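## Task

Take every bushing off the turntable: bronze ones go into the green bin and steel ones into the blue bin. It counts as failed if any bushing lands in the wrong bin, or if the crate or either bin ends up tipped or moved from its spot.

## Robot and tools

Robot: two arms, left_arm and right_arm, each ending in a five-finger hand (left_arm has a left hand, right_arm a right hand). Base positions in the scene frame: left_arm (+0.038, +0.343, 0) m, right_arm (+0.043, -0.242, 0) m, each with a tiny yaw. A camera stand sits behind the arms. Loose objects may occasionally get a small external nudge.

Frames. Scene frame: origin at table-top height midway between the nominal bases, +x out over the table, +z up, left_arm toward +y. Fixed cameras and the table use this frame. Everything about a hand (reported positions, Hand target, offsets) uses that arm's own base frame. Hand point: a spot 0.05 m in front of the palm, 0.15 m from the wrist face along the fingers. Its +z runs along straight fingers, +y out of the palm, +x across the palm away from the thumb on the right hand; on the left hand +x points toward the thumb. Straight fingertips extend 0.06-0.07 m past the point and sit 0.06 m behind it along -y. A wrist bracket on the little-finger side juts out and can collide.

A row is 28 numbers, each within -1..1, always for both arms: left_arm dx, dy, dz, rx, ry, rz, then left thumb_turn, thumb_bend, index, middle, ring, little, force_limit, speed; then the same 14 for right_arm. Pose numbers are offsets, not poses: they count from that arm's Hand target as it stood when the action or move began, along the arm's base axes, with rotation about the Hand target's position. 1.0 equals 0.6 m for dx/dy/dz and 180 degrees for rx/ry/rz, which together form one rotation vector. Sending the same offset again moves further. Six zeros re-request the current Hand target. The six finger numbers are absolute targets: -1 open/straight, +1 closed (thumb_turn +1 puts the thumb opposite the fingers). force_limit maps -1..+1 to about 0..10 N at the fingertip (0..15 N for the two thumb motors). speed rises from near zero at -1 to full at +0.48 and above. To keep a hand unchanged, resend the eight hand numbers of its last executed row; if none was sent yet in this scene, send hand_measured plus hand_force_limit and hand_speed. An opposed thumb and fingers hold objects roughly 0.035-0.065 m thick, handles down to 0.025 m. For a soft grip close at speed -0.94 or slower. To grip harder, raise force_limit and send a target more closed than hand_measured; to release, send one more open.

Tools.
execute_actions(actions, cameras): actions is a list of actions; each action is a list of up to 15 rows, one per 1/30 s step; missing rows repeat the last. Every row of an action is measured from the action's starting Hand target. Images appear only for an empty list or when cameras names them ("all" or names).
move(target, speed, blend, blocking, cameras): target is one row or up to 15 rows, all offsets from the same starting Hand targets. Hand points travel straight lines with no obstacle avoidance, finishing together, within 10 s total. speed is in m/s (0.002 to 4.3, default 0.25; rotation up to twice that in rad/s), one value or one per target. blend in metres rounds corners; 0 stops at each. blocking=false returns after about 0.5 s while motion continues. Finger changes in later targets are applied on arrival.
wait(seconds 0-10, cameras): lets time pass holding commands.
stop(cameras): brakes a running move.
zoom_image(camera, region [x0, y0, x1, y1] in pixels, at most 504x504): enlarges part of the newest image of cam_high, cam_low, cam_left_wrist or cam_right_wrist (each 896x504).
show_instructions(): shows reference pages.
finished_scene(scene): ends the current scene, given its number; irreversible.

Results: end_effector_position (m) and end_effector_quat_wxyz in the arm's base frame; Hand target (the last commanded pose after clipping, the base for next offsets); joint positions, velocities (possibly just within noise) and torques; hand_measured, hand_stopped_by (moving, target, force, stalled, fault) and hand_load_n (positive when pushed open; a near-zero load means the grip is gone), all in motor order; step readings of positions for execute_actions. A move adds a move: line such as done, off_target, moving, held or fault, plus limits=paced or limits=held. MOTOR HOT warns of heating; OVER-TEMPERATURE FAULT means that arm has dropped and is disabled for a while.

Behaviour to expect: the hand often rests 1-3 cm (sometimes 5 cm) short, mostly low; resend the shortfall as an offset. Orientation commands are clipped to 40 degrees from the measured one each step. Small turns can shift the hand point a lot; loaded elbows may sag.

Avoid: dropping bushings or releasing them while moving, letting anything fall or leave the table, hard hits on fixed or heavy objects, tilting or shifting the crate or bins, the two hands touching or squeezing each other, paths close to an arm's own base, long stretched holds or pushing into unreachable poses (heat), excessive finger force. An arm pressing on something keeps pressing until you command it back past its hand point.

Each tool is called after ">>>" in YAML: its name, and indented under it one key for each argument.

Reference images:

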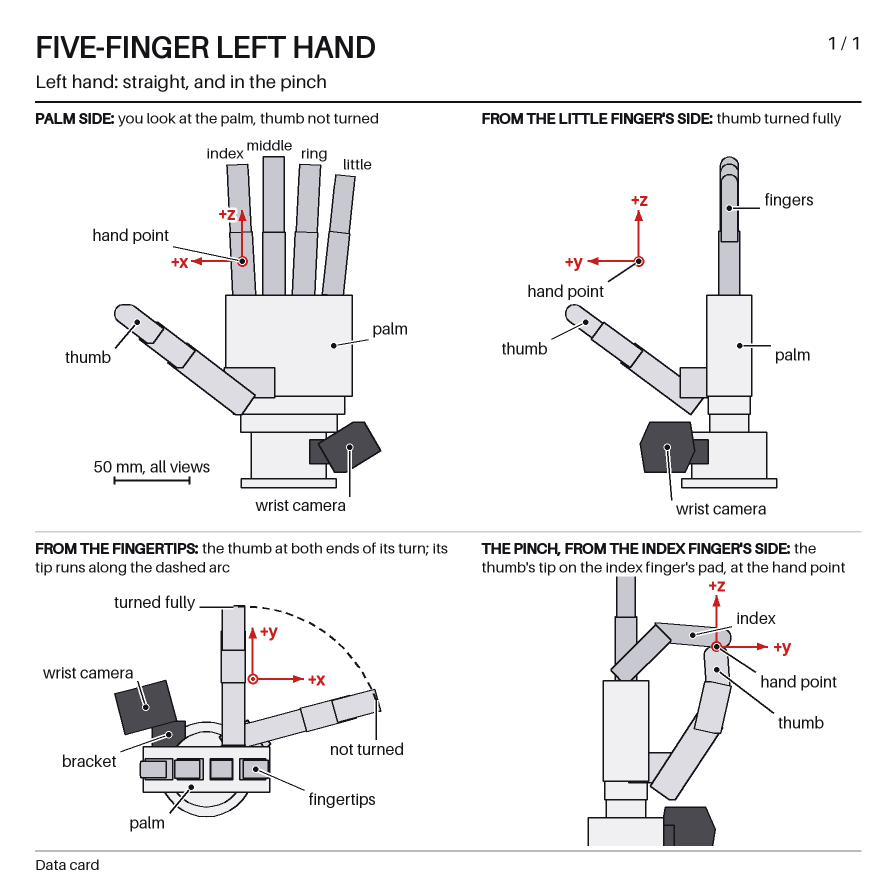

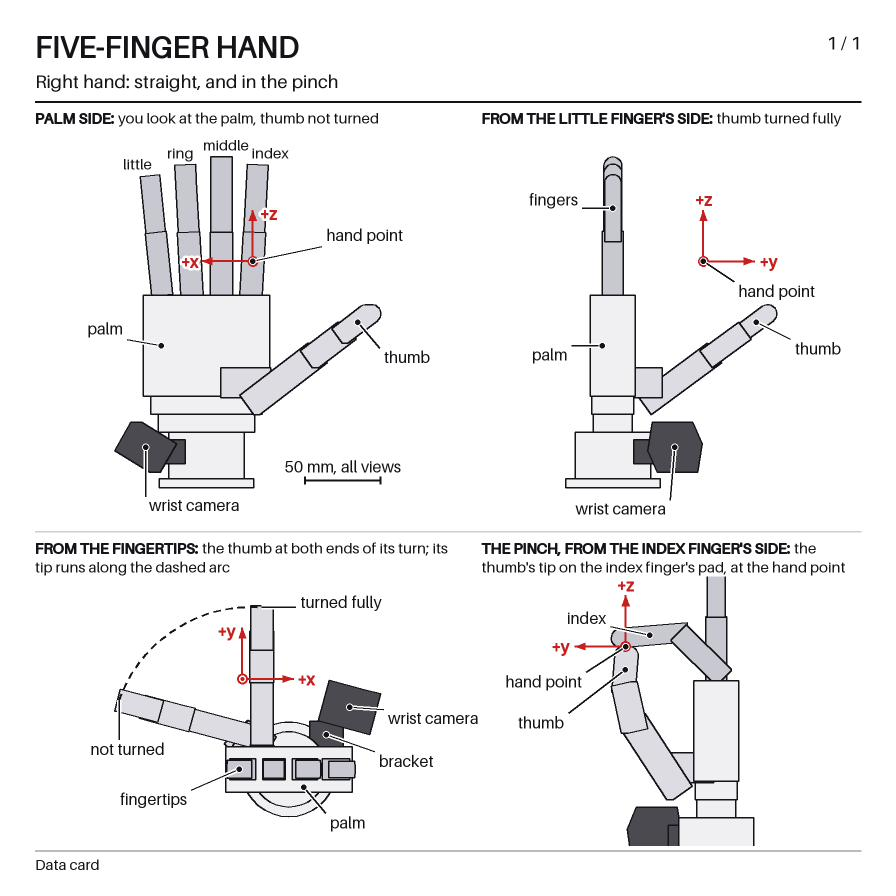

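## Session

>>> execute_actions:
  actions: []

>>> zoom_image:
  camera: "cam_high"
  region: [390, 110, 590, 310]

Scene clock: 0.00 s.
left_arm: end_effector_position=(+0.3511, -0.3006, +0.3391) hand_measured=(-1.000, -1.000, -1.000, -1.000, -1.000, -1.000) hand_load_n=(+0.0, +0.0, +0.0, +0.0, +0.0, +0.0) hand_stopped_by=(target, target, target, target, target, target) hand_force_limit=0.00 hand_speed=-0.80 end_effector_quat_wxyz=(+0.474, -0.038, +0.661, -0.581) | right_arm: end_effector_position=(+0.0862, -0.2511, +0.2074) hand_measured=(-1.000, -1.000, -1.000, -1.000, -1.000, -1.000) hand_load_n=(+0.0, +0.0, +0.0, +0.0, +0.0, +0.0) hand_stopped_by=(target, target, target, target, target, target) hand_force_limit=0.00 hand_speed=-0.80 end_effector_quat_wxyz=(+0.205, +0.734, -0.607, +0.227)
Joint positions: left_arm=[-0.653 0.827 0.608 0.346 0.174 0.605] | right_arm=[-0.848 0.725 0.758 -1.063 0.324 -1.128]
Joint velocities: within noise
Joint torques (N m): no reading
Heat: left arm: hottest elbow 29 °C; right arm: hottest elbow 29 °C.
Hand target: left_arm +0.3537, -0.3025, +0.3593; +0.483, -0.035, +0.648, -0.588 | right_arm +0.0903, -0.2558, +0.2195; +0.208, +0.729, -0.606, +0.240
camera_calibration:
cam_left_wrist: T_world_to_cam=[[-0.646253, -0.456163, 0.611779, -0.116208], [-0.683314, -0.0110278, -0.730042, 0.4827], [0.339764, -0.889828, -0.304575, -0.169846], [0, 0, 0, 1]] pos_world=[0.312443, -0.198821, 0.371754]
cam_right_wrist: T_world_to_cam=[[-0.921775, -0.330507, 0.202724, -0.0477845], [-0.353662, 0.931011, -0.0902284, 0.282547], [-0.158917, -0.154866, -0.97507, 0.293487], [0, 0, 0, 1]] pos_world=[0.102519, -0.233396, 0.321351]

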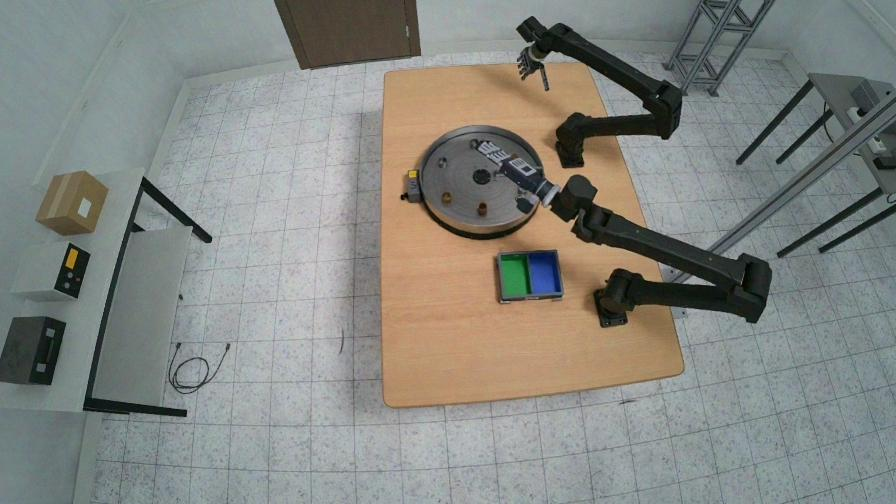

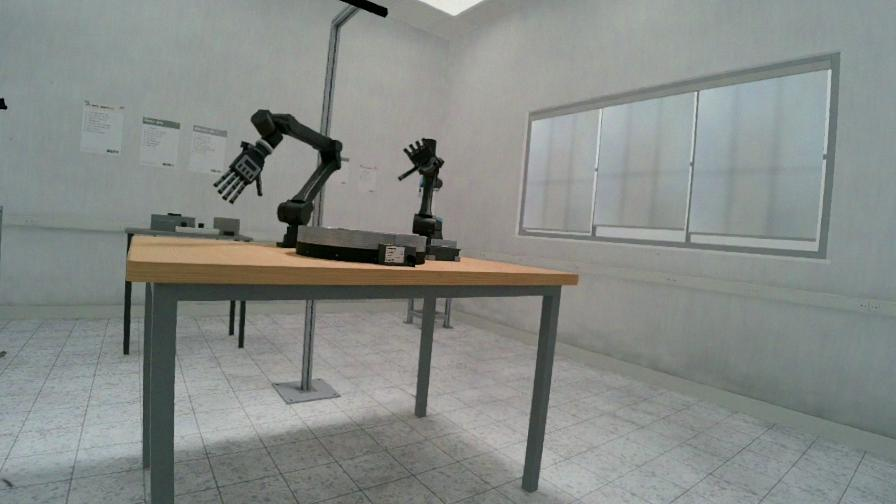

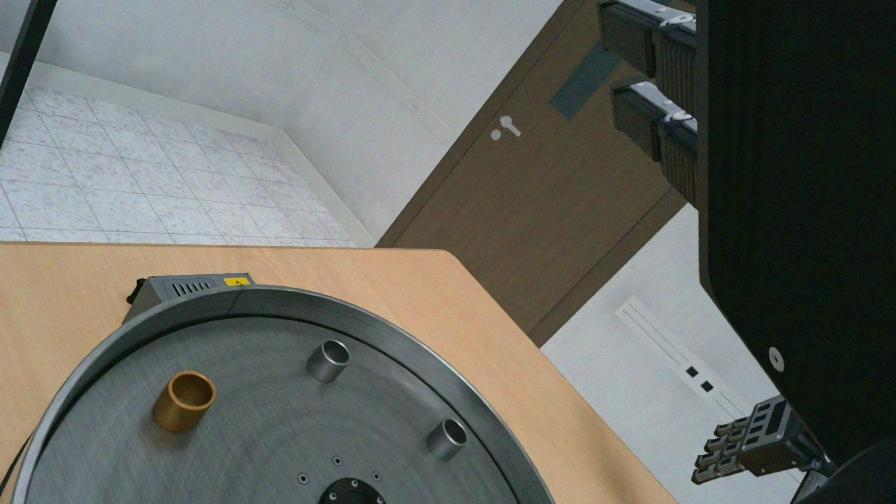

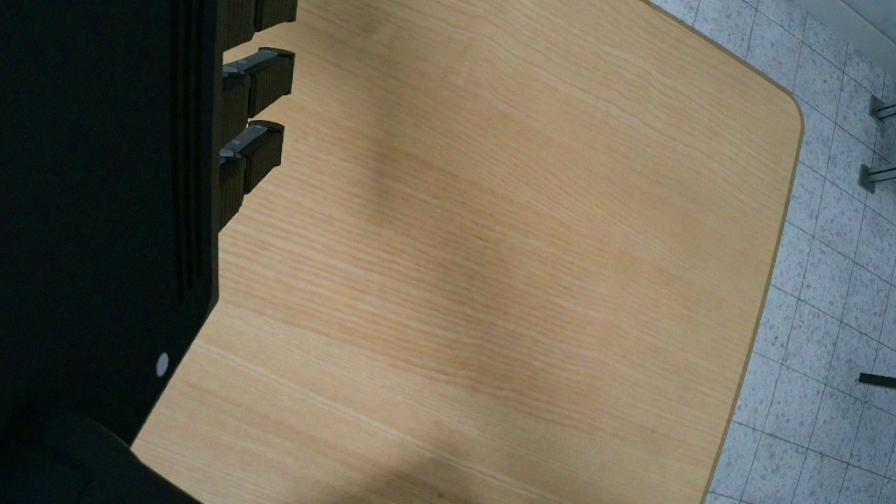

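Scaled by 2.520 from the camera's 896x504 image, which has a finer 1280x720 frame.

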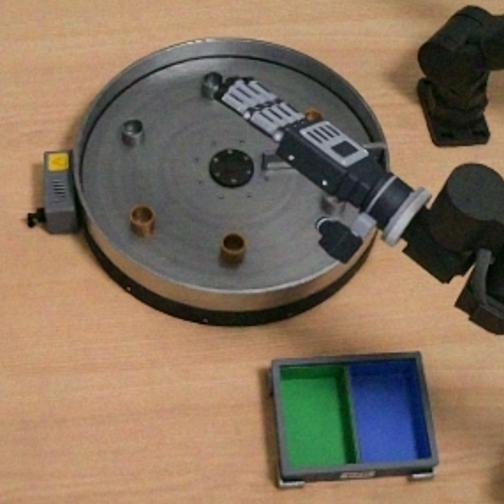

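>>> move:
  target: [-0.198,-0.196,-0.2,0.0222,0.2420,-0.1508, 1,-0.3,0.0,-1,-1,-1, -0.2, 0, 0,0,0,0,0,0,-1,-1,-1,-1,-1,-1,0,-0.8]
  speed: 0.35
  cameras: ["cam_high","cam_left_wrist","cam_low"]

>>> zoom_image:
  camera: "cam_high"
  region: [450, 140, 590, 310]

Scene clock: 22.00 s.
left_arm: end_effector_position=(+0.2299, -0.4052, +0.2152) hand_measured=(+1.000, -0.300, +0.000, -1.000, -1.000, -1.000) hand_load_n=(+0.0, +0.0, +0.0, +0.0, +0.0, +0.0) hand_stopped_by=(target, target, target, target, target, target) hand_force_limit=-0.20 hand_speed=0.00 end_effector_quat_wxyz=(+0.064, -0.088, +0.798, -0.593) | right_arm: end_effector_position=(+0.0862, -0.2511, +0.2074) hand_measured=(-1.000, -1.000, -1.000, -1.000, -1.000, -1.000) hand_load_n=(+0.0, +0.0, +0.0, +0.0, +0.0, +0.0) hand_stopped_by=(target, target, target, target, target, target) hand_force_limit=0.00 hand_speed=-0.80 end_effector_quat_wxyz=(+0.205, +0.734, -0.607, +0.227)
Joint positions: left_arm=[-0.806 1.069 0.689 0.041 0.523 0.172] | right_arm=[-0.848 0.725 0.758 -1.063 0.324 -1.128]
Joint torques (N m): left_arm=[-0.32 -4.78 15.17 1.83 0.14 -0.11] | right_arm=[0.26 -1.03 10.8 1.83 0.24 0.02]
Heat: left arm: hottest elbow 35 °C; right arm: hottest elbow 32 °C.
Hand target: left_arm +0.2350, -0.4200, +0.2392; +0.063, -0.083, +0.789, -0.605 | right_arm +0.0903, -0.2558, +0.2195; +0.208, +0.729, -0.606, +0.240
Off the commanded pose: left_arm 0.029 m, 2 deg | right_arm 0.014 m, 2 deg.
move: off_target (left_arm, right_arm)
camera_calibration:
cam_left_wrist: T_world_to_cam=[[-0.208099, -0.306585, 0.928817, -0.274751], [-0.91359, 0.400099, -0.0726219, 0.38625], [-0.349354, -0.86367, -0.363353, -0.077841], [0, 0, 0, 1]] pos_world=[0.268505, -0.306002, 0.25496]
Images, in order (width x height): cam_high 896x504, cam_low 896x504, cam_left_wrist 896x504.

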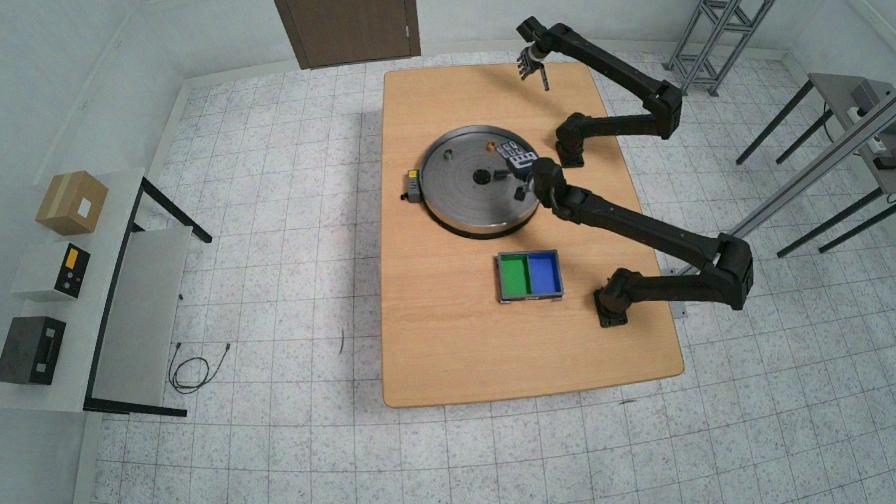

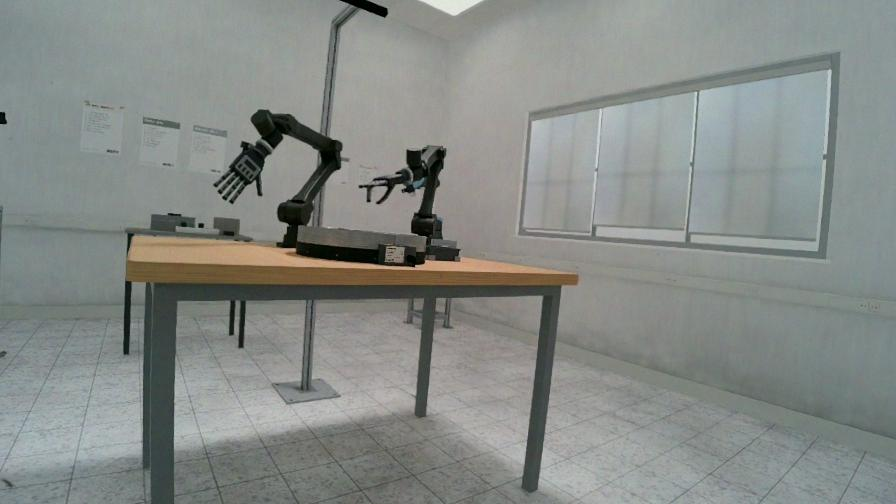

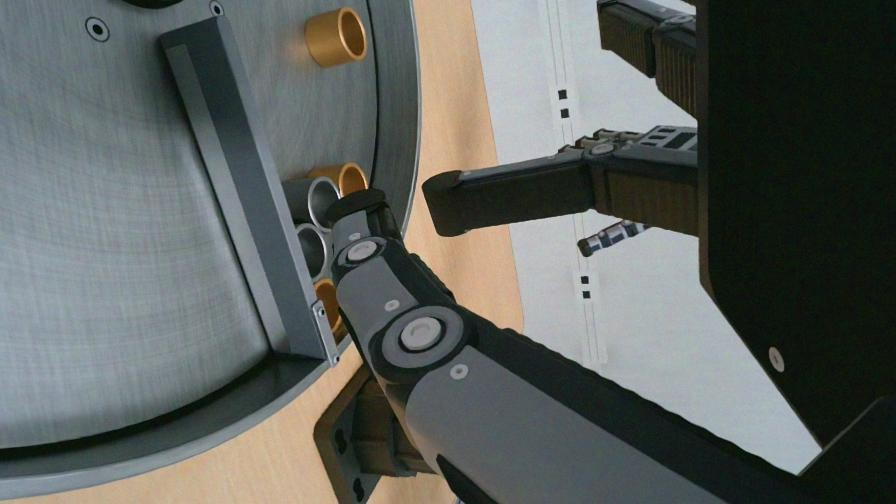

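Scaled by 2.965 from the camera's 896x504 image, which has a finer 1280x720 frame.

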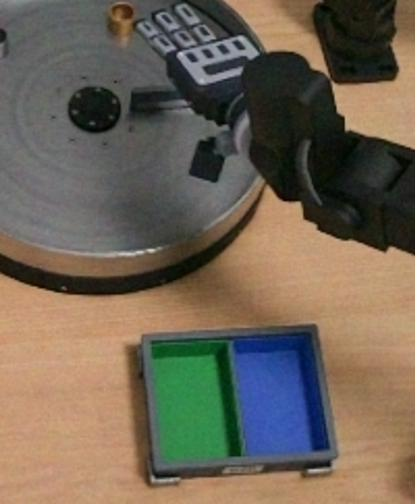

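>>> move:
  target: [-0.02,-0.09,-0.02,0,0,0, 1,1,-0.1,-1,-1,-1, -0.2, 0, 0,0,0,0,0,0,-1,-1,-1,-1,-1,-1,0,-0.8]
  speed: 0.2
  cameras: ["cam_high","cam_left_wrist","cam_right_wrist"]

>>> zoom_image:
  camera: "cam_high"
  region: [400, 110, 600, 310]

Scene clock: 67.87 s.
left_arm: end_effector_position=(+0.2149, -0.4541, +0.2010) hand_measured=(+1.000, +0.780, -0.100, -1.000, -1.000, -1.000) hand_load_n=(+0.5, +9.0, +0.5, +0.0, +0.0, +0.0) hand_stopped_by=(target, force, target, target, target, target) hand_force_limit=-0.20 hand_speed=0.00 end_effector_quat_wxyz=(+0.058, -0.088, +0.804, -0.585) | right_arm: end_effector_position=(+0.0862, -0.2511, +0.2074) hand_measured=(-1.000, -1.000, -1.000, -1.000, -1.000, -1.000) hand_load_n=(+0.0, +0.0, +0.0, +0.0, +0.0, +0.0) hand_stopped_by=(target, target, target, target, target, target) hand_force_limit=0.00 hand_speed=-0.80 end_effector_quat_wxyz=(+0.205, +0.734, -0.607, +0.227)
Joint positions: left_arm=[-0.931 1.179 0.736 0.099 0.41 0.131] | right_arm=[-0.848 0.725 0.758 -1.063 0.324 -1.128]
Joint torques (N m): left_arm=[-0.26 -5.66 14.91 2.97 0 -0.13] | right_arm=[0.09 -1.03 10.77 1.74 0.24 -0.01]
Heat: left arm: hottest elbow 36 °C; right arm: hottest elbow 35 °C.
Hand target: left_arm +0.2229, -0.4741, +0.2271; +0.063, -0.083, +0.789, -0.605 | right_arm +0.0903, -0.2558, +0.2195; +0.208, +0.729, -0.606, +0.240
Off the commanded pose: left_arm 0.034 m, 3 deg | right_arm 0.014 m, 2 deg.
move: off_target (left_arm, right_arm)
camera_calibration:
cam_left_wrist: T_world_to_cam=[[-0.199343, -0.323152, 0.925114, -0.288375], [-0.911809, 0.407007, -0.0543044, 0.390141], [-0.358979, -0.854353, -0.375787, -0.121612], [0, 0, 0, 1]] pos_world=[0.254592, -0.355878, 0.242266]
cam_right_wrist: T_world_to_cam=[[-0.921775, -0.330507, 0.202724, -0.0477845], [-0.353662, 0.931011, -0.0902284, 0.282547], [-0.158917, -0.154866, -0.97507, 0.293487], [0, 0, 0, 1]] pos_world=[0.102519, -0.233396, 0.321351]
Images, in order (width x height): cam_high 896x504, cam_left_wrist 896x504, cam_right_wrist 896x504.

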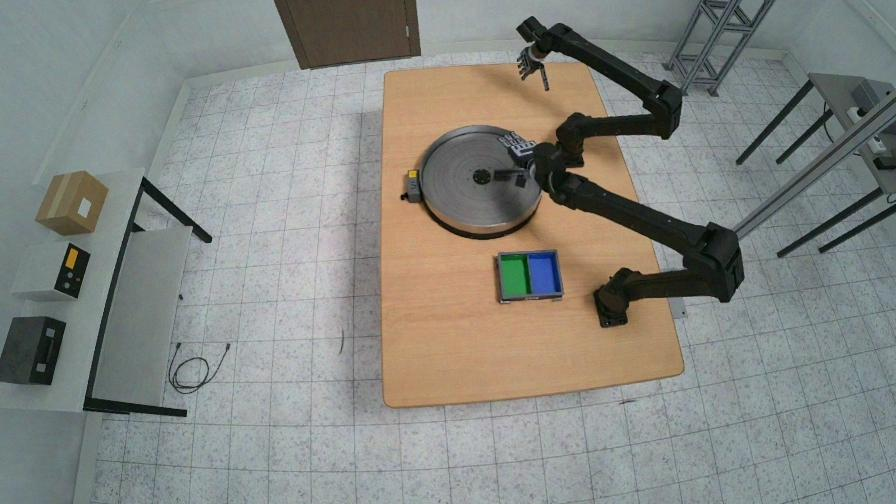

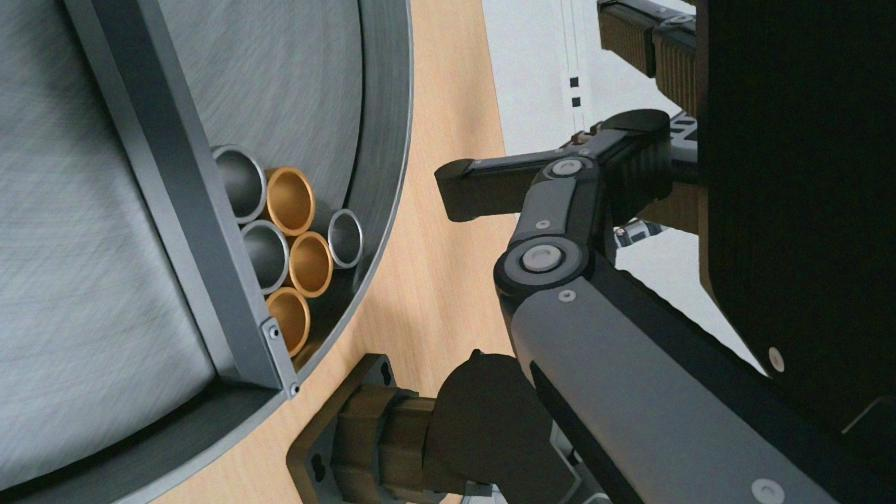

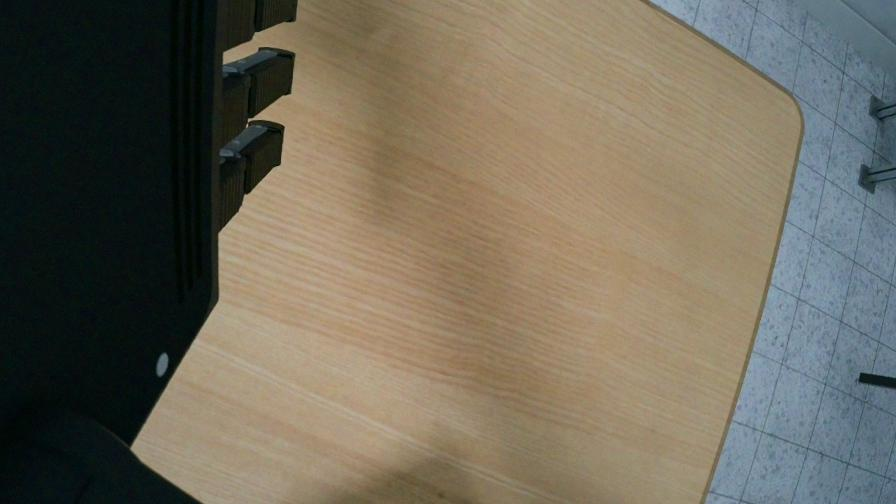

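Scaled by 2.520 from the camera's 896x504 image, which has a finer 1280x720 frame.

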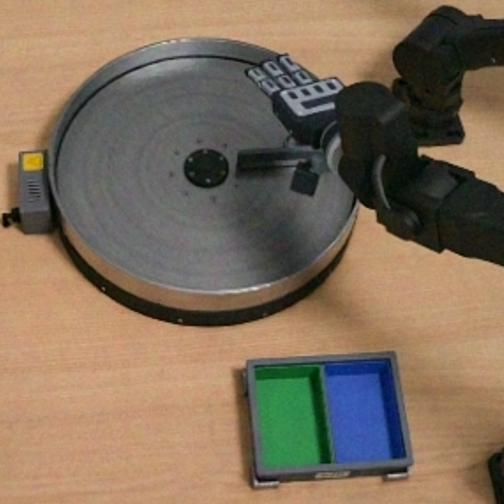

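>>> move:
  target: [-0.075,-0.118,-0.12,0,0,0, 1,0.65,-0.15,-1,-1,-1, -0.2, 0, 0,0,0,0,0,0,-1,-1,-1,-1,-1,-1,0,-0.8]
  speed: 0.2
  cameras: ["cam_high","cam_left_wrist","cam_low"]

>>> zoom_image:
  camera: "cam_left_wrist"
  region: [150, 50, 550, 450]

Scene clock: 126.10 s.
left_arm: end_effector_position=(+0.1755, -0.5286, +0.1394) hand_measured=(+1.000, +0.650, -0.150, -1.000, -1.000, -1.000) hand_load_n=(+0.0, +0.0, +0.0, +0.0, +0.0, +0.0) hand_stopped_by=(target, target, target, target, target, target) hand_force_limit=-0.20 hand_speed=0.00 end_effector_quat_wxyz=(+0.064, -0.083, +0.801, -0.589) | right_arm: end_effector_position=(+0.0862, -0.2511, +0.2074) hand_measured=(-1.000, -1.000, -1.000, -1.000, -1.000, -1.000) hand_load_n=(+0.0, +0.0, +0.0, +0.0, +0.0, +0.0) hand_stopped_by=(target, target, target, target, target, target) hand_force_limit=0.00 hand_speed=-0.80 end_effector_quat_wxyz=(+0.205, +0.734, -0.607, +0.227)
Joint positions: left_arm=[-1.126 1.407 0.736 0.361 0.224 0.076] | right_arm=[-0.848 0.725 0.758 -1.063 0.324 -1.128]
Joint torques (N m): left_arm=[-0.15 -8.53 12.18 2.95 -0.11 -0.14] | right_arm=[0.21 -1.14 10.73 1.78 0.24 0.01]
Heat: left arm: hottest elbow 42 °C; right arm: hottest elbow 36 °C.
Hand target: left_arm +0.1781, -0.5448, +0.1551; +0.063, -0.083, +0.789, -0.605 | right_arm +0.0903, -0.2558, +0.2195; +0.208, +0.729, -0.606, +0.240
Off the commanded pose: left_arm 0.023 m, 2 deg | right_arm 0.014 m, 2 deg.
move: off_target (left_arm, right_arm)
camera_calibration:
cam_left_wrist: T_world_to_cam=[[-0.215343, -0.315623, 0.924126, -0.256422], [-0.909981, 0.408243, -0.0726165, 0.384024], [-0.354349, -0.856574, -0.375123, -0.224707], [0, 0, 0, 1]] pos_world=[0.214611, -0.430186, 0.18056]
Images, in order (width x height): cam_high 896x504, cam_low 896x504, cam_left_wrist 896x504.

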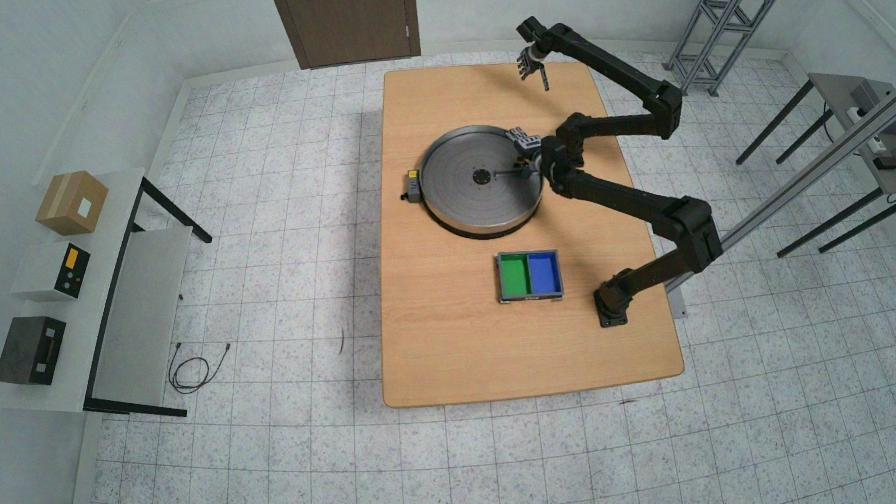

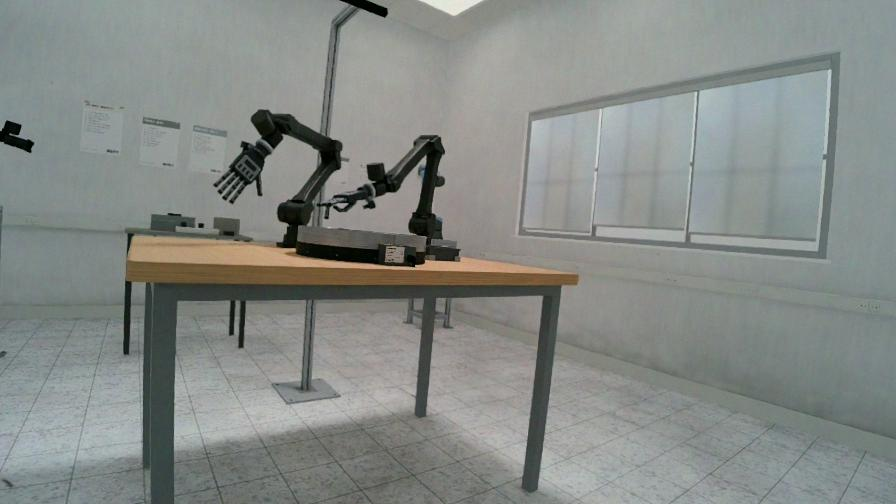

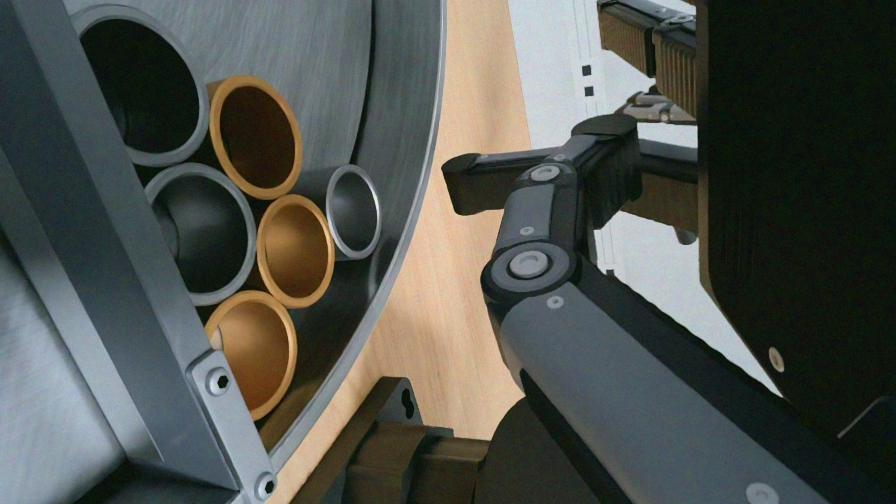

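Scaled by 1.260 from the camera's 896x504 image, which has a finer 1280x720 frame.

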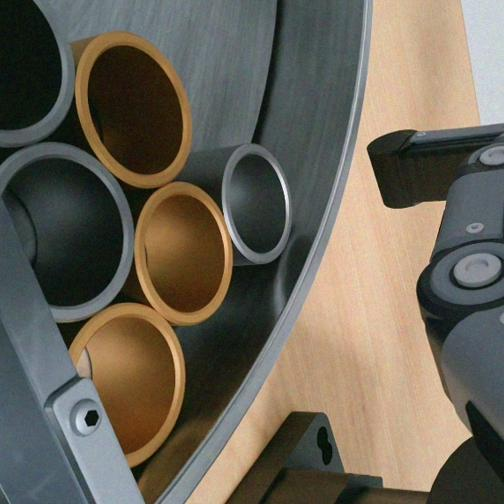

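>>> move:
  target: [-0.0135,0.0,-0.055,0,0,0, 1,0.65,-0.15,-1,-1,-1, -0.2, 0, 0,0,0,0,0,0,-1,-1,-1,-1,-1,-1,0,-0.8]
  speed: 0.1
  cameras: ["cam_left_wrist"]

>>> zoom_image:
  camera: "cam_left_wrist"
  region: [250, 50, 550, 350]

Scene clock: 154.43 s.
left_arm: end_effector_position=(+0.1748, -0.5392, +0.1236) hand_measured=(+1.000, +0.650, -0.150, -1.000, -1.000, -1.000) hand_load_n=(+0.0, +0.0, +0.0, +0.0, +0.0, +0.0) hand_stopped_by=(target, target, target, target, target, target) hand_force_limit=-0.20 hand_speed=0.00 end_effector_quat_wxyz=(+0.069, -0.081, +0.792, -0.601) | right_arm: end_effector_position=(+0.0862, -0.2511, +0.2074) hand_measured=(-1.000, -1.000, -1.000, -1.000, -1.000, -1.000) hand_load_n=(+0.0, +0.0, +0.0, +0.0, +0.0, +0.5) hand_stopped_by=(target, target, target, target, target, target) hand_force_limit=0.00 hand_speed=-0.80 end_effector_quat_wxyz=(+0.205, +0.734, -0.607, +0.227)
Joint positions: left_arm=[-1.141 1.469 0.721 0.471 0.206 0.071] | right_arm=[-0.848 0.725 0.758 -1.063 0.324 -1.128]
Joint torques (N m): left_arm=[-0.38 -8.88 9.17 3.02 -0.1 -0.14] | right_arm=[0.03 -0.97 10.77 1.73 0.24 0.01]
Heat: left arm: hottest elbow 40 °C; right arm: hottest elbow 36 °C.
Hand target: left_arm +0.1699, -0.5449, +0.1222; +0.063, -0.083, +0.789, -0.605 | right_arm +0.0903, -0.2558, +0.2195; +0.208, +0.729, -0.606, +0.240
Off the commanded pose: left_arm 0.008 m, 1 deg | right_arm 0.014 m, 2 deg.
move: off_target (right_arm)
camera_calibration:
cam_left_wrist: T_world_to_cam=[[-0.226968, -0.289424, 0.929903, -0.229801], [-0.910508, 0.401919, -0.0971404, 0.386345], [-0.345631, -0.868732, -0.354746, -0.250516], [0, 0, 0, 1]] pos_world=[0.213027, -0.439421, 0.162353]
Images, in order (width x height): cam_left_wrist 896x504.

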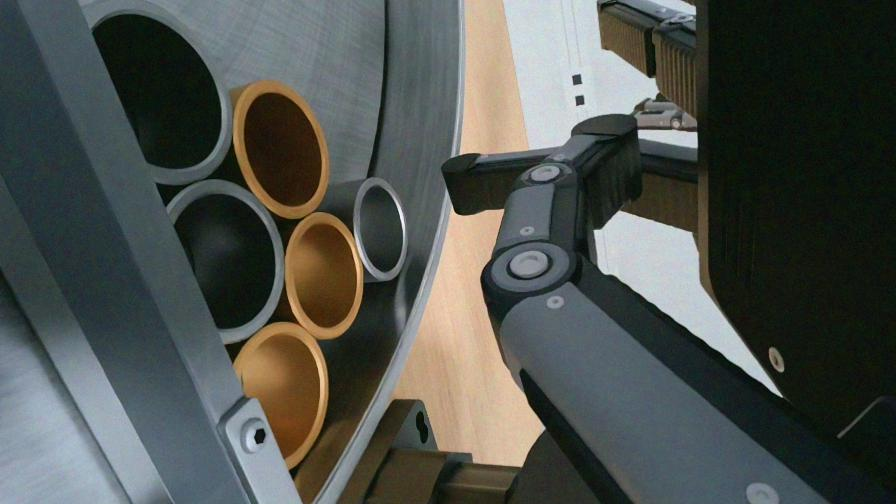

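Scaled by 1.680 from the camera's 896x504 image, which has a finer 1280x720 frame.

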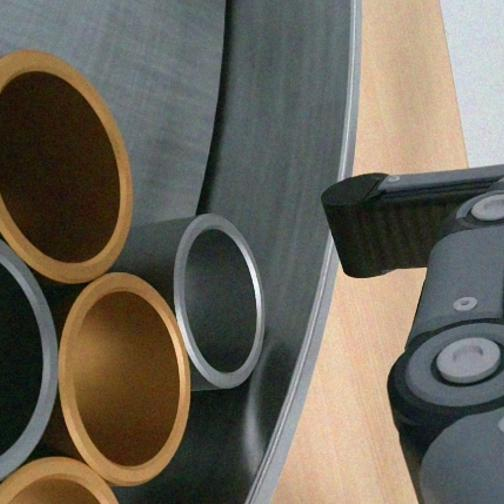

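>>> move:
  target: [-0.0085,0.008,-0.032,0,0,0, 1,0.65,-0.15,-1,-1,-1, -0.2, 0, 0,0,0,0,0,0,-1,-1,-1,-1,-1,-1,0,-0.8]
  speed: 0.08
  cameras: ["cam_left_wrist"]

>>> zoom_image:
  camera: "cam_left_wrist"
  region: [250, 50, 550, 350]

Scene clock: 171.23 s.
left_arm: end_effector_position=(+0.1703, -0.5349, +0.1052) hand_measured=(+1.000, +0.650, -0.150, -1.000, -1.000, -1.000) hand_load_n=(+0.0, +0.0, +0.0, +0.0, -0.5, +0.0) hand_stopped_by=(target, target, target, target, target, target) hand_force_limit=-0.20 hand_speed=0.00 end_effector_quat_wxyz=(+0.070, -0.081, +0.792, -0.602) | right_arm: end_effector_position=(+0.0862, -0.2511, +0.2074) hand_measured=(-1.000, -1.000, -1.000, -1.000, -1.000, -1.000) hand_load_n=(+0.0, +0.0, +0.0, +0.0, +0.0, +0.0) hand_stopped_by=(target, target, target, target, target, target) hand_force_limit=0.00 hand_speed=-0.80 end_effector_quat_wxyz=(+0.205, +0.734, -0.607, +0.227)
Joint positions: left_arm=[-1.147 1.499 0.686 0.538 0.199 0.069] | right_arm=[-0.848 0.725 0.758 -1.063 0.324 -1.128]
Joint torques (N m): left_arm=[-0.44 -8.82 8.64 3.03 -0.1 -0.14] | right_arm=[0.15 -1.03 10.76 1.78 0.24 0.03]
Heat: left arm: hottest elbow 37 °C; right arm: hottest elbow 36 °C.
Hand target: left_arm +0.1649, -0.5400, +0.1030; +0.063, -0.083, +0.789, -0.605 | right_arm +0.0903, -0.2558, +0.2195; +0.208, +0.729, -0.606, +0.240
Off the commanded pose: left_arm 0.008 m, 1 deg | right_arm 0.014 m, 2 deg.
move: off_target (right_arm)
camera_calibration:
cam_left_wrist: T_world_to_cam=[[-0.227328, -0.288265, 0.930175, -0.211857], [-0.910686, 0.401255, -0.0982147, 0.378536], [-0.344926, -0.869424, -0.353735, -0.255528], [0, 0, 0, 1]] pos_world=[0.208428, -0.435123, 0.143853]
Images, in order (width x height): cam_left_wrist 896x504.

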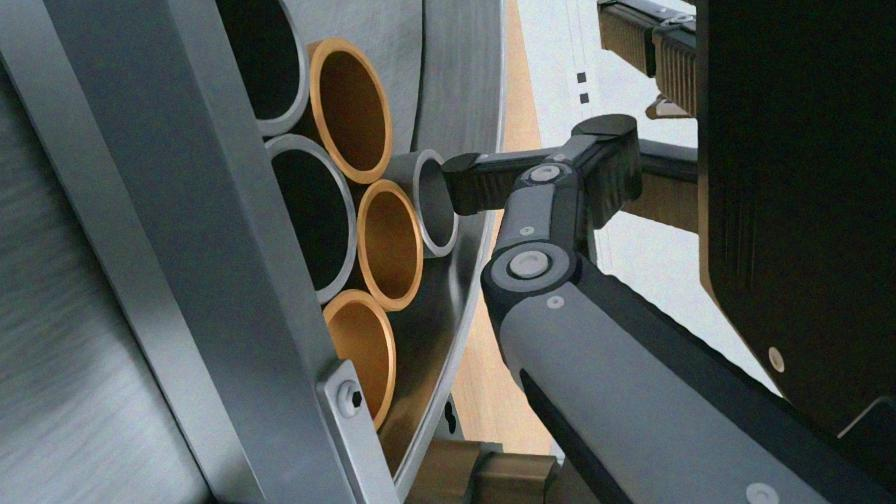

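Scaled by 1.680 from the camera's 896x504 image, which has a finer 1280x720 frame.

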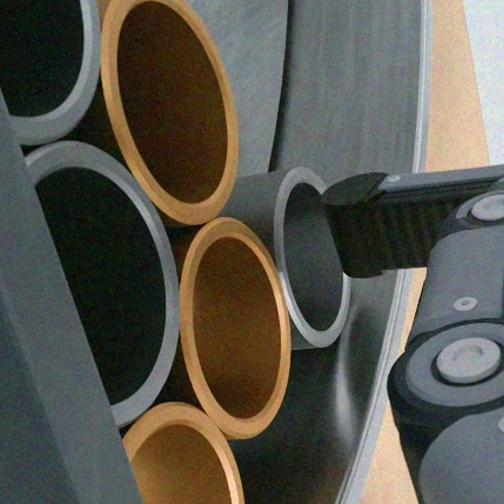

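>>> move:
  target: [-0.0035,0.005,-0.034,0,0,0, 1,0.65,-0.15,-1,-1,-1, -0.2, 0, 0,0,0,0,0,0,-1,-1,-1,-1,-1,-1,0,-0.8]
  speed: 0.05
  cameras: ["cam_left_wrist"]

>>> zoom_image:
  camera: "cam_left_wrist"
  region: [300, 50, 600, 350]

Scene clock: 183.37 s.
left_arm: end_effector_position=(+0.1676, -0.5345, +0.0883) hand_measured=(+1.000, +0.650, -0.150, -1.000, -1.000, -1.000) hand_load_n=(+0.0, +0.0, +0.0, +0.0, +0.0, -0.5) hand_stopped_by=(target, target, target, target, target, target) hand_force_limit=-0.20 hand_speed=0.00 end_effector_quat_wxyz=(+0.069, -0.080, +0.789, -0.605) | right_arm: end_effector_position=(+0.0862, -0.2511, +0.2074) hand_measured=(-1.000, -1.000, -1.000, -1.000, -1.000, -1.000) hand_load_n=(+0.0, +0.0, +0.0, +0.0, +0.0, +0.0) hand_stopped_by=(target, target, target, target, target, target) hand_force_limit=0.00 hand_speed=-0.80 end_effector_quat_wxyz=(+0.205, +0.734, -0.607, +0.227)
Joint positions: left_arm=[-1.151 1.542 0.664 0.611 0.198 0.066] | right_arm=[-0.848 0.725 0.758 -1.063 0.324 -1.128]
Joint torques (N m): left_arm=[-0.32 -8.76 7.84 3.02 -0.12 -0.12] | right_arm=[0.21 -0.97 10.71 1.74 0.24 0.01]
Heat: left arm: hottest elbow 36 °C; right arm: hottest elbow 36 °C.
Hand target: left_arm +0.1626, -0.5370, +0.0824; +0.063, -0.083, +0.789, -0.605 | right_arm +0.0903, -0.2558, +0.2195; +0.208, +0.729, -0.606, +0.240
Off the commanded pose: left_arm 0.008 m, 1 deg | right_arm 0.014 m, 2 deg.
move: off_target (right_arm)
camera_calibration:
cam_left_wrist: T_world_to_cam=[[-0.228885, -0.280808, 0.932072, -0.192534], [-0.909652, 0.402633, -0.102077, 0.375127], [-0.346618, -0.871225, -0.347595, -0.263224], [0, 0, 0, 1]] pos_world=[0.205929, -0.434431, 0.126252]
Images, in order (width x height): cam_left_wrist 896x504.

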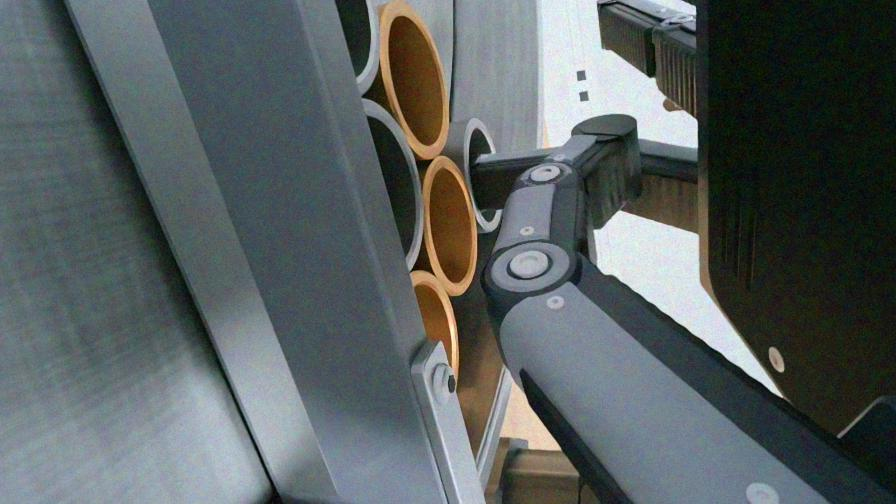

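Scaled by 1.680 from the camera's 896x504 image, which has a finer 1280x720 frame.

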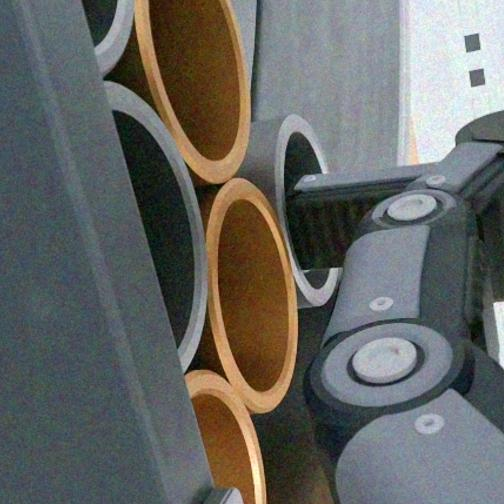

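>>> move:
  target: [0.03,-0.0617,0.002,0,0,0, 1,0.65,-0.15,-1,-1,-1, -0.2, 0, 0,0,0,0,0,0,-1,-1,-1,-1,-1,-1,0,-0.8]
  speed: 0.06
  cameras: ["cam_left_wrist"]

>>> zoom_image:
  camera: "cam_left_wrist"
  region: [300, 50, 600, 350]

Scene clock: 201.07 s.
left_arm: end_effector_position=(+0.1776, -0.5575, +0.0763) hand_measured=(+1.000, +0.650, -0.150, -1.000, -1.000, -1.000) hand_load_n=(+0.0, +0.0, -0.5, +0.0, +0.0, +0.0) hand_stopped_by=(target, target, target, target, target, target) hand_force_limit=-0.20 hand_speed=0.00 end_effector_quat_wxyz=(+0.066, -0.083, +0.793, -0.600) | right_arm: end_effector_position=(+0.0862, -0.2511, +0.2074) hand_measured=(-1.000, -1.000, -1.000, -1.000, -1.000, -1.000) hand_load_n=(+0.0, +0.0, +0.0, +0.0, +0.0, +0.0) hand_stopped_by=(target, target, target, target, target, target) hand_force_limit=0.00 hand_speed=-0.80 end_effector_quat_wxyz=(+0.205, +0.734, -0.607, +0.227)
Joint positions: left_arm=[-1.151 1.624 0.732 0.61 0.198 0.063] | right_arm=[-0.848 0.725 0.758 -1.063 0.324 -1.128]
Joint torques (N m): left_arm=[0.03 -9.93 11.44 1.77 -0.01 -0.08] | right_arm=[0.03 -1.08 10.74 1.74 0.24 0.02]
Heat: left arm: hottest elbow 35 °C; right arm: hottest elbow 36 °C.
Hand target: left_arm +0.1807, -0.5740, +0.0837; +0.063, -0.083, +0.789, -0.605 | right_arm +0.0903, -0.2558, +0.2195; +0.208, +0.729, -0.606, +0.240
Off the commanded pose: left_arm 0.018 m, 1 deg | right_arm 0.014 m, 2 deg.
move: off_target (left_arm, right_arm)
camera_calibration:
cam_left_wrist: T_world_to_cam=[[-0.220718, -0.291964, 0.930613, -0.193137], [-0.910668, 0.403341, -0.0894456, 0.3919], [-0.349239, -0.867221, -0.354907, -0.280734], [0, 0, 0, 1]] pos_world=[0.216219, -0.457917, 0.115155]
Images, in order (width x height): cam_left_wrist 896x504.

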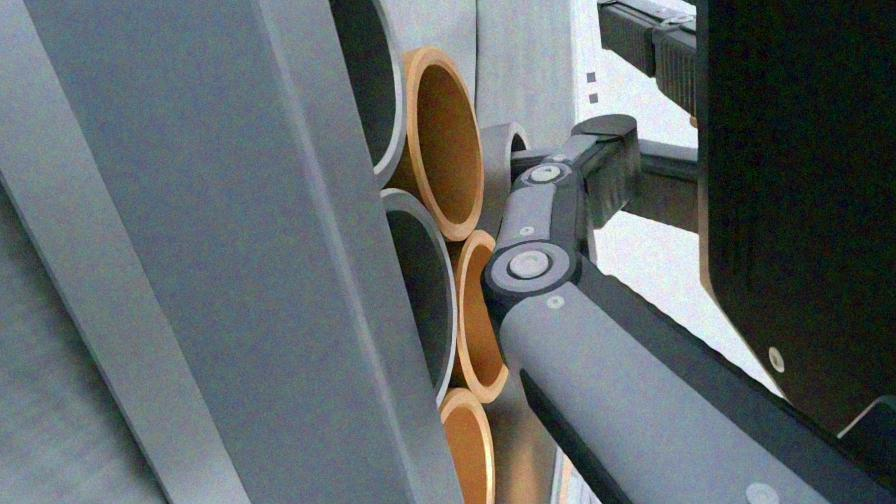

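Scaled by 1.680 from the camera's 896x504 image, which has a finer 1280x720 frame.

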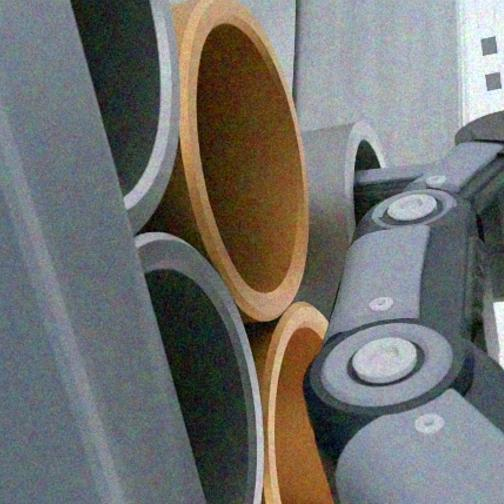

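>>> move:
  target: [0.0133,-0.02,0.02,0,0,0, 1,0.65,-0.15,-1,-1,-1, -0.2, 0, 0,0,0,0,0,0,-1,-1,-1,-1,-1,-1,0,-0.8]
  speed: 0.06
  cameras: ["cam_left_wrist"]

>>> zoom_image:
  camera: "cam_left_wrist"
  region: [300, 50, 600, 350]

Scene clock: 213.70 s.
left_arm: end_effector_position=(+0.1826, -0.5706, +0.0881) hand_measured=(+1.000, +0.650, -0.150, -1.000, -1.000, -1.000) hand_load_n=(+0.0, +0.5, -0.5, +0.0, +0.0, +0.0) hand_stopped_by=(target, target, target, target, target, target) hand_force_limit=-0.20 hand_speed=0.00 end_effector_quat_wxyz=(+0.065, -0.081, +0.793, -0.600) | right_arm: end_effector_position=(+0.0862, -0.2511, +0.2074) hand_measured=(-1.000, -1.000, -1.000, -1.000, -1.000, -1.000) hand_load_n=(+0.0, +0.0, +0.0, +0.0, +0.0, +0.0) hand_stopped_by=(target, target, target, target, target, target) hand_force_limit=0.00 hand_speed=-0.80 end_effector_quat_wxyz=(+0.205, +0.734, -0.607, +0.227)
Joint positions: left_arm=[-1.151 1.624 0.781 0.563 0.203 0.063] | right_arm=[-0.848 0.725 0.758 -1.063 0.324 -1.128]
Joint torques (N m): left_arm=[0.38 -10.11 11.97 1.65 0.03 -0.07] | right_arm=[0.09 -1.08 10.73 1.8 0.23 0.02]
Heat: left arm: hottest elbow 35 °C; right arm: hottest elbow 36 °C.
Hand target: left_arm +0.1887, -0.5860, +0.0958; +0.063, -0.083, +0.789, -0.605 | right_arm +0.0903, -0.2558, +0.2195; +0.208, +0.729, -0.606, +0.240
Off the commanded pose: left_arm 0.018 m, 1 deg | right_arm 0.014 m, 2 deg.
move: off_target (left_arm, right_arm)
camera_calibration:
cam_left_wrist: T_world_to_cam=[[-0.221036, -0.290361, 0.931039, -0.205916], [-0.909116, 0.406942, -0.0889194, 0.404474], [-0.35306, -0.866076, -0.353921, -0.284882], [0, 0, 0, 1]] pos_world=[0.221618, -0.471117, 0.126855]
Images, in order (width x height): cam_left_wrist 896x504.

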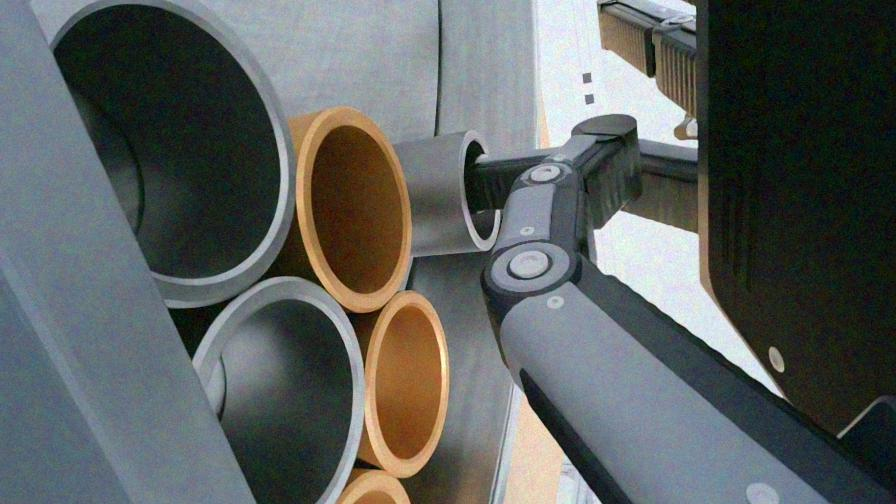

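Scaled by 1.680 from the camera's 896x504 image, which has a finer 1280x720 frame.

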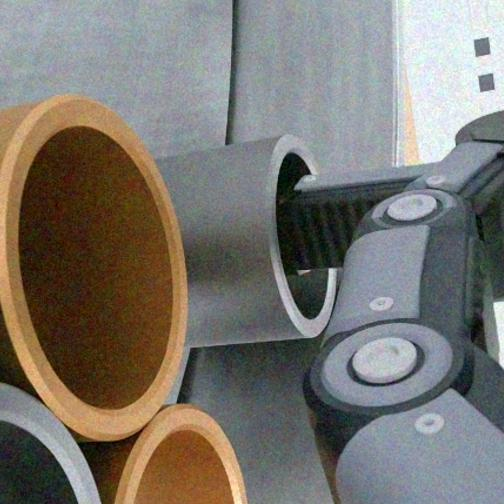

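>>> move:
  target: [0,0,0,0,0,0, 1,-0.3,-0.15,-1,-1,-1, -0.2, -0.2, 0,0,0,0,0,0,-1,-1,-1,-1,-1,-1,0,-0.8]
  speed: 0.06
  cameras: ["cam_left_wrist"]

Scene clock: 220.50 s.
left_arm: end_effector_position=(+0.1862, -0.5793, +0.0993) hand_measured=(+1.000, -0.300, -0.150, -1.000, -1.000, -1.000) hand_load_n=(+0.0, -0.5, +0.0, +0.0, +0.0, -0.5) hand_stopped_by=(target, target, target, target, target, target) hand_force_limit=-0.20 hand_speed=-0.20 end_effector_quat_wxyz=(+0.067, -0.079, +0.787, -0.609) | right_arm: end_effector_position=(+0.0862, -0.2511, +0.2074) hand_measured=(-1.000, -1.000, -1.000, -1.000, -1.000, -1.000) hand_load_n=(+0.0, +0.0, +0.0, +0.0, +0.0, +0.0) hand_stopped_by=(target, target, target, target, target, target) hand_force_limit=0.00 hand_speed=-0.80 end_effector_quat_wxyz=(+0.205, +0.734, -0.607, +0.227)
Joint positions: left_arm=[-1.151 1.625 0.804 0.562 0.204 0.063] | right_arm=[-0.848 0.725 0.758 -1.063 0.324 -1.128]
Joint torques (N m): left_arm=[0.44 -10.23 10.33 1.76 -0.03 -0.07] | right_arm=[0.03 -1.03 10.78 1.77 0.22 0.01]
Heat: left arm: hottest elbow 36 °C; right arm: hottest elbow 36 °C.
Hand target: left_arm +0.1886, -0.5860, +0.0956; +0.063, -0.083, +0.789, -0.605 | right_arm +0.0903, -0.2558, +0.2195; +0.208, +0.729, -0.606, +0.240
Off the commanded pose: left_arm 0.008 m, 1 deg | right_arm 0.014 m, 2 deg.
move: off_target (right_arm)
camera_calibration:
cam_left_wrist: T_world_to_cam=[[-0.229688, -0.270659, 0.934873, -0.205375], [-0.907633, 0.406328, -0.105357, 0.413286], [-0.351349, -0.872721, -0.338988, -0.292904], [0, 0, 0, 1]] pos_world=[0.225028, -0.47914, 0.136252]
Images, in order (width x height): cam_left_wrist 896x504.

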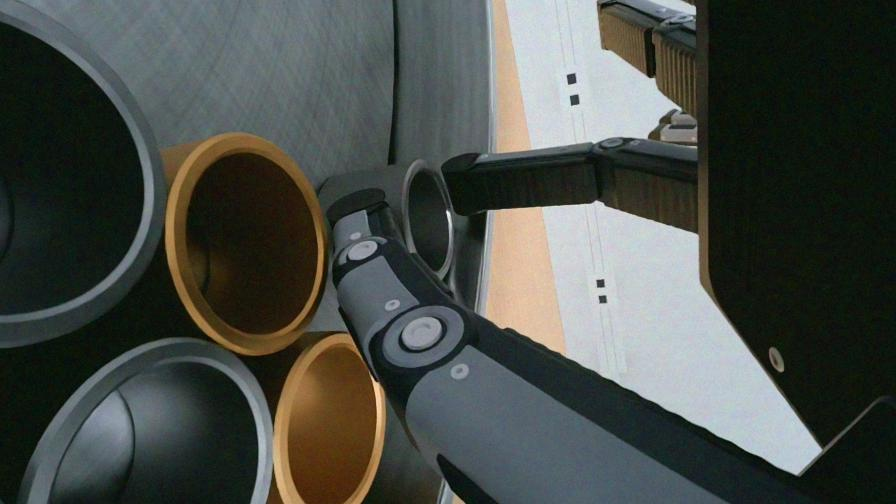

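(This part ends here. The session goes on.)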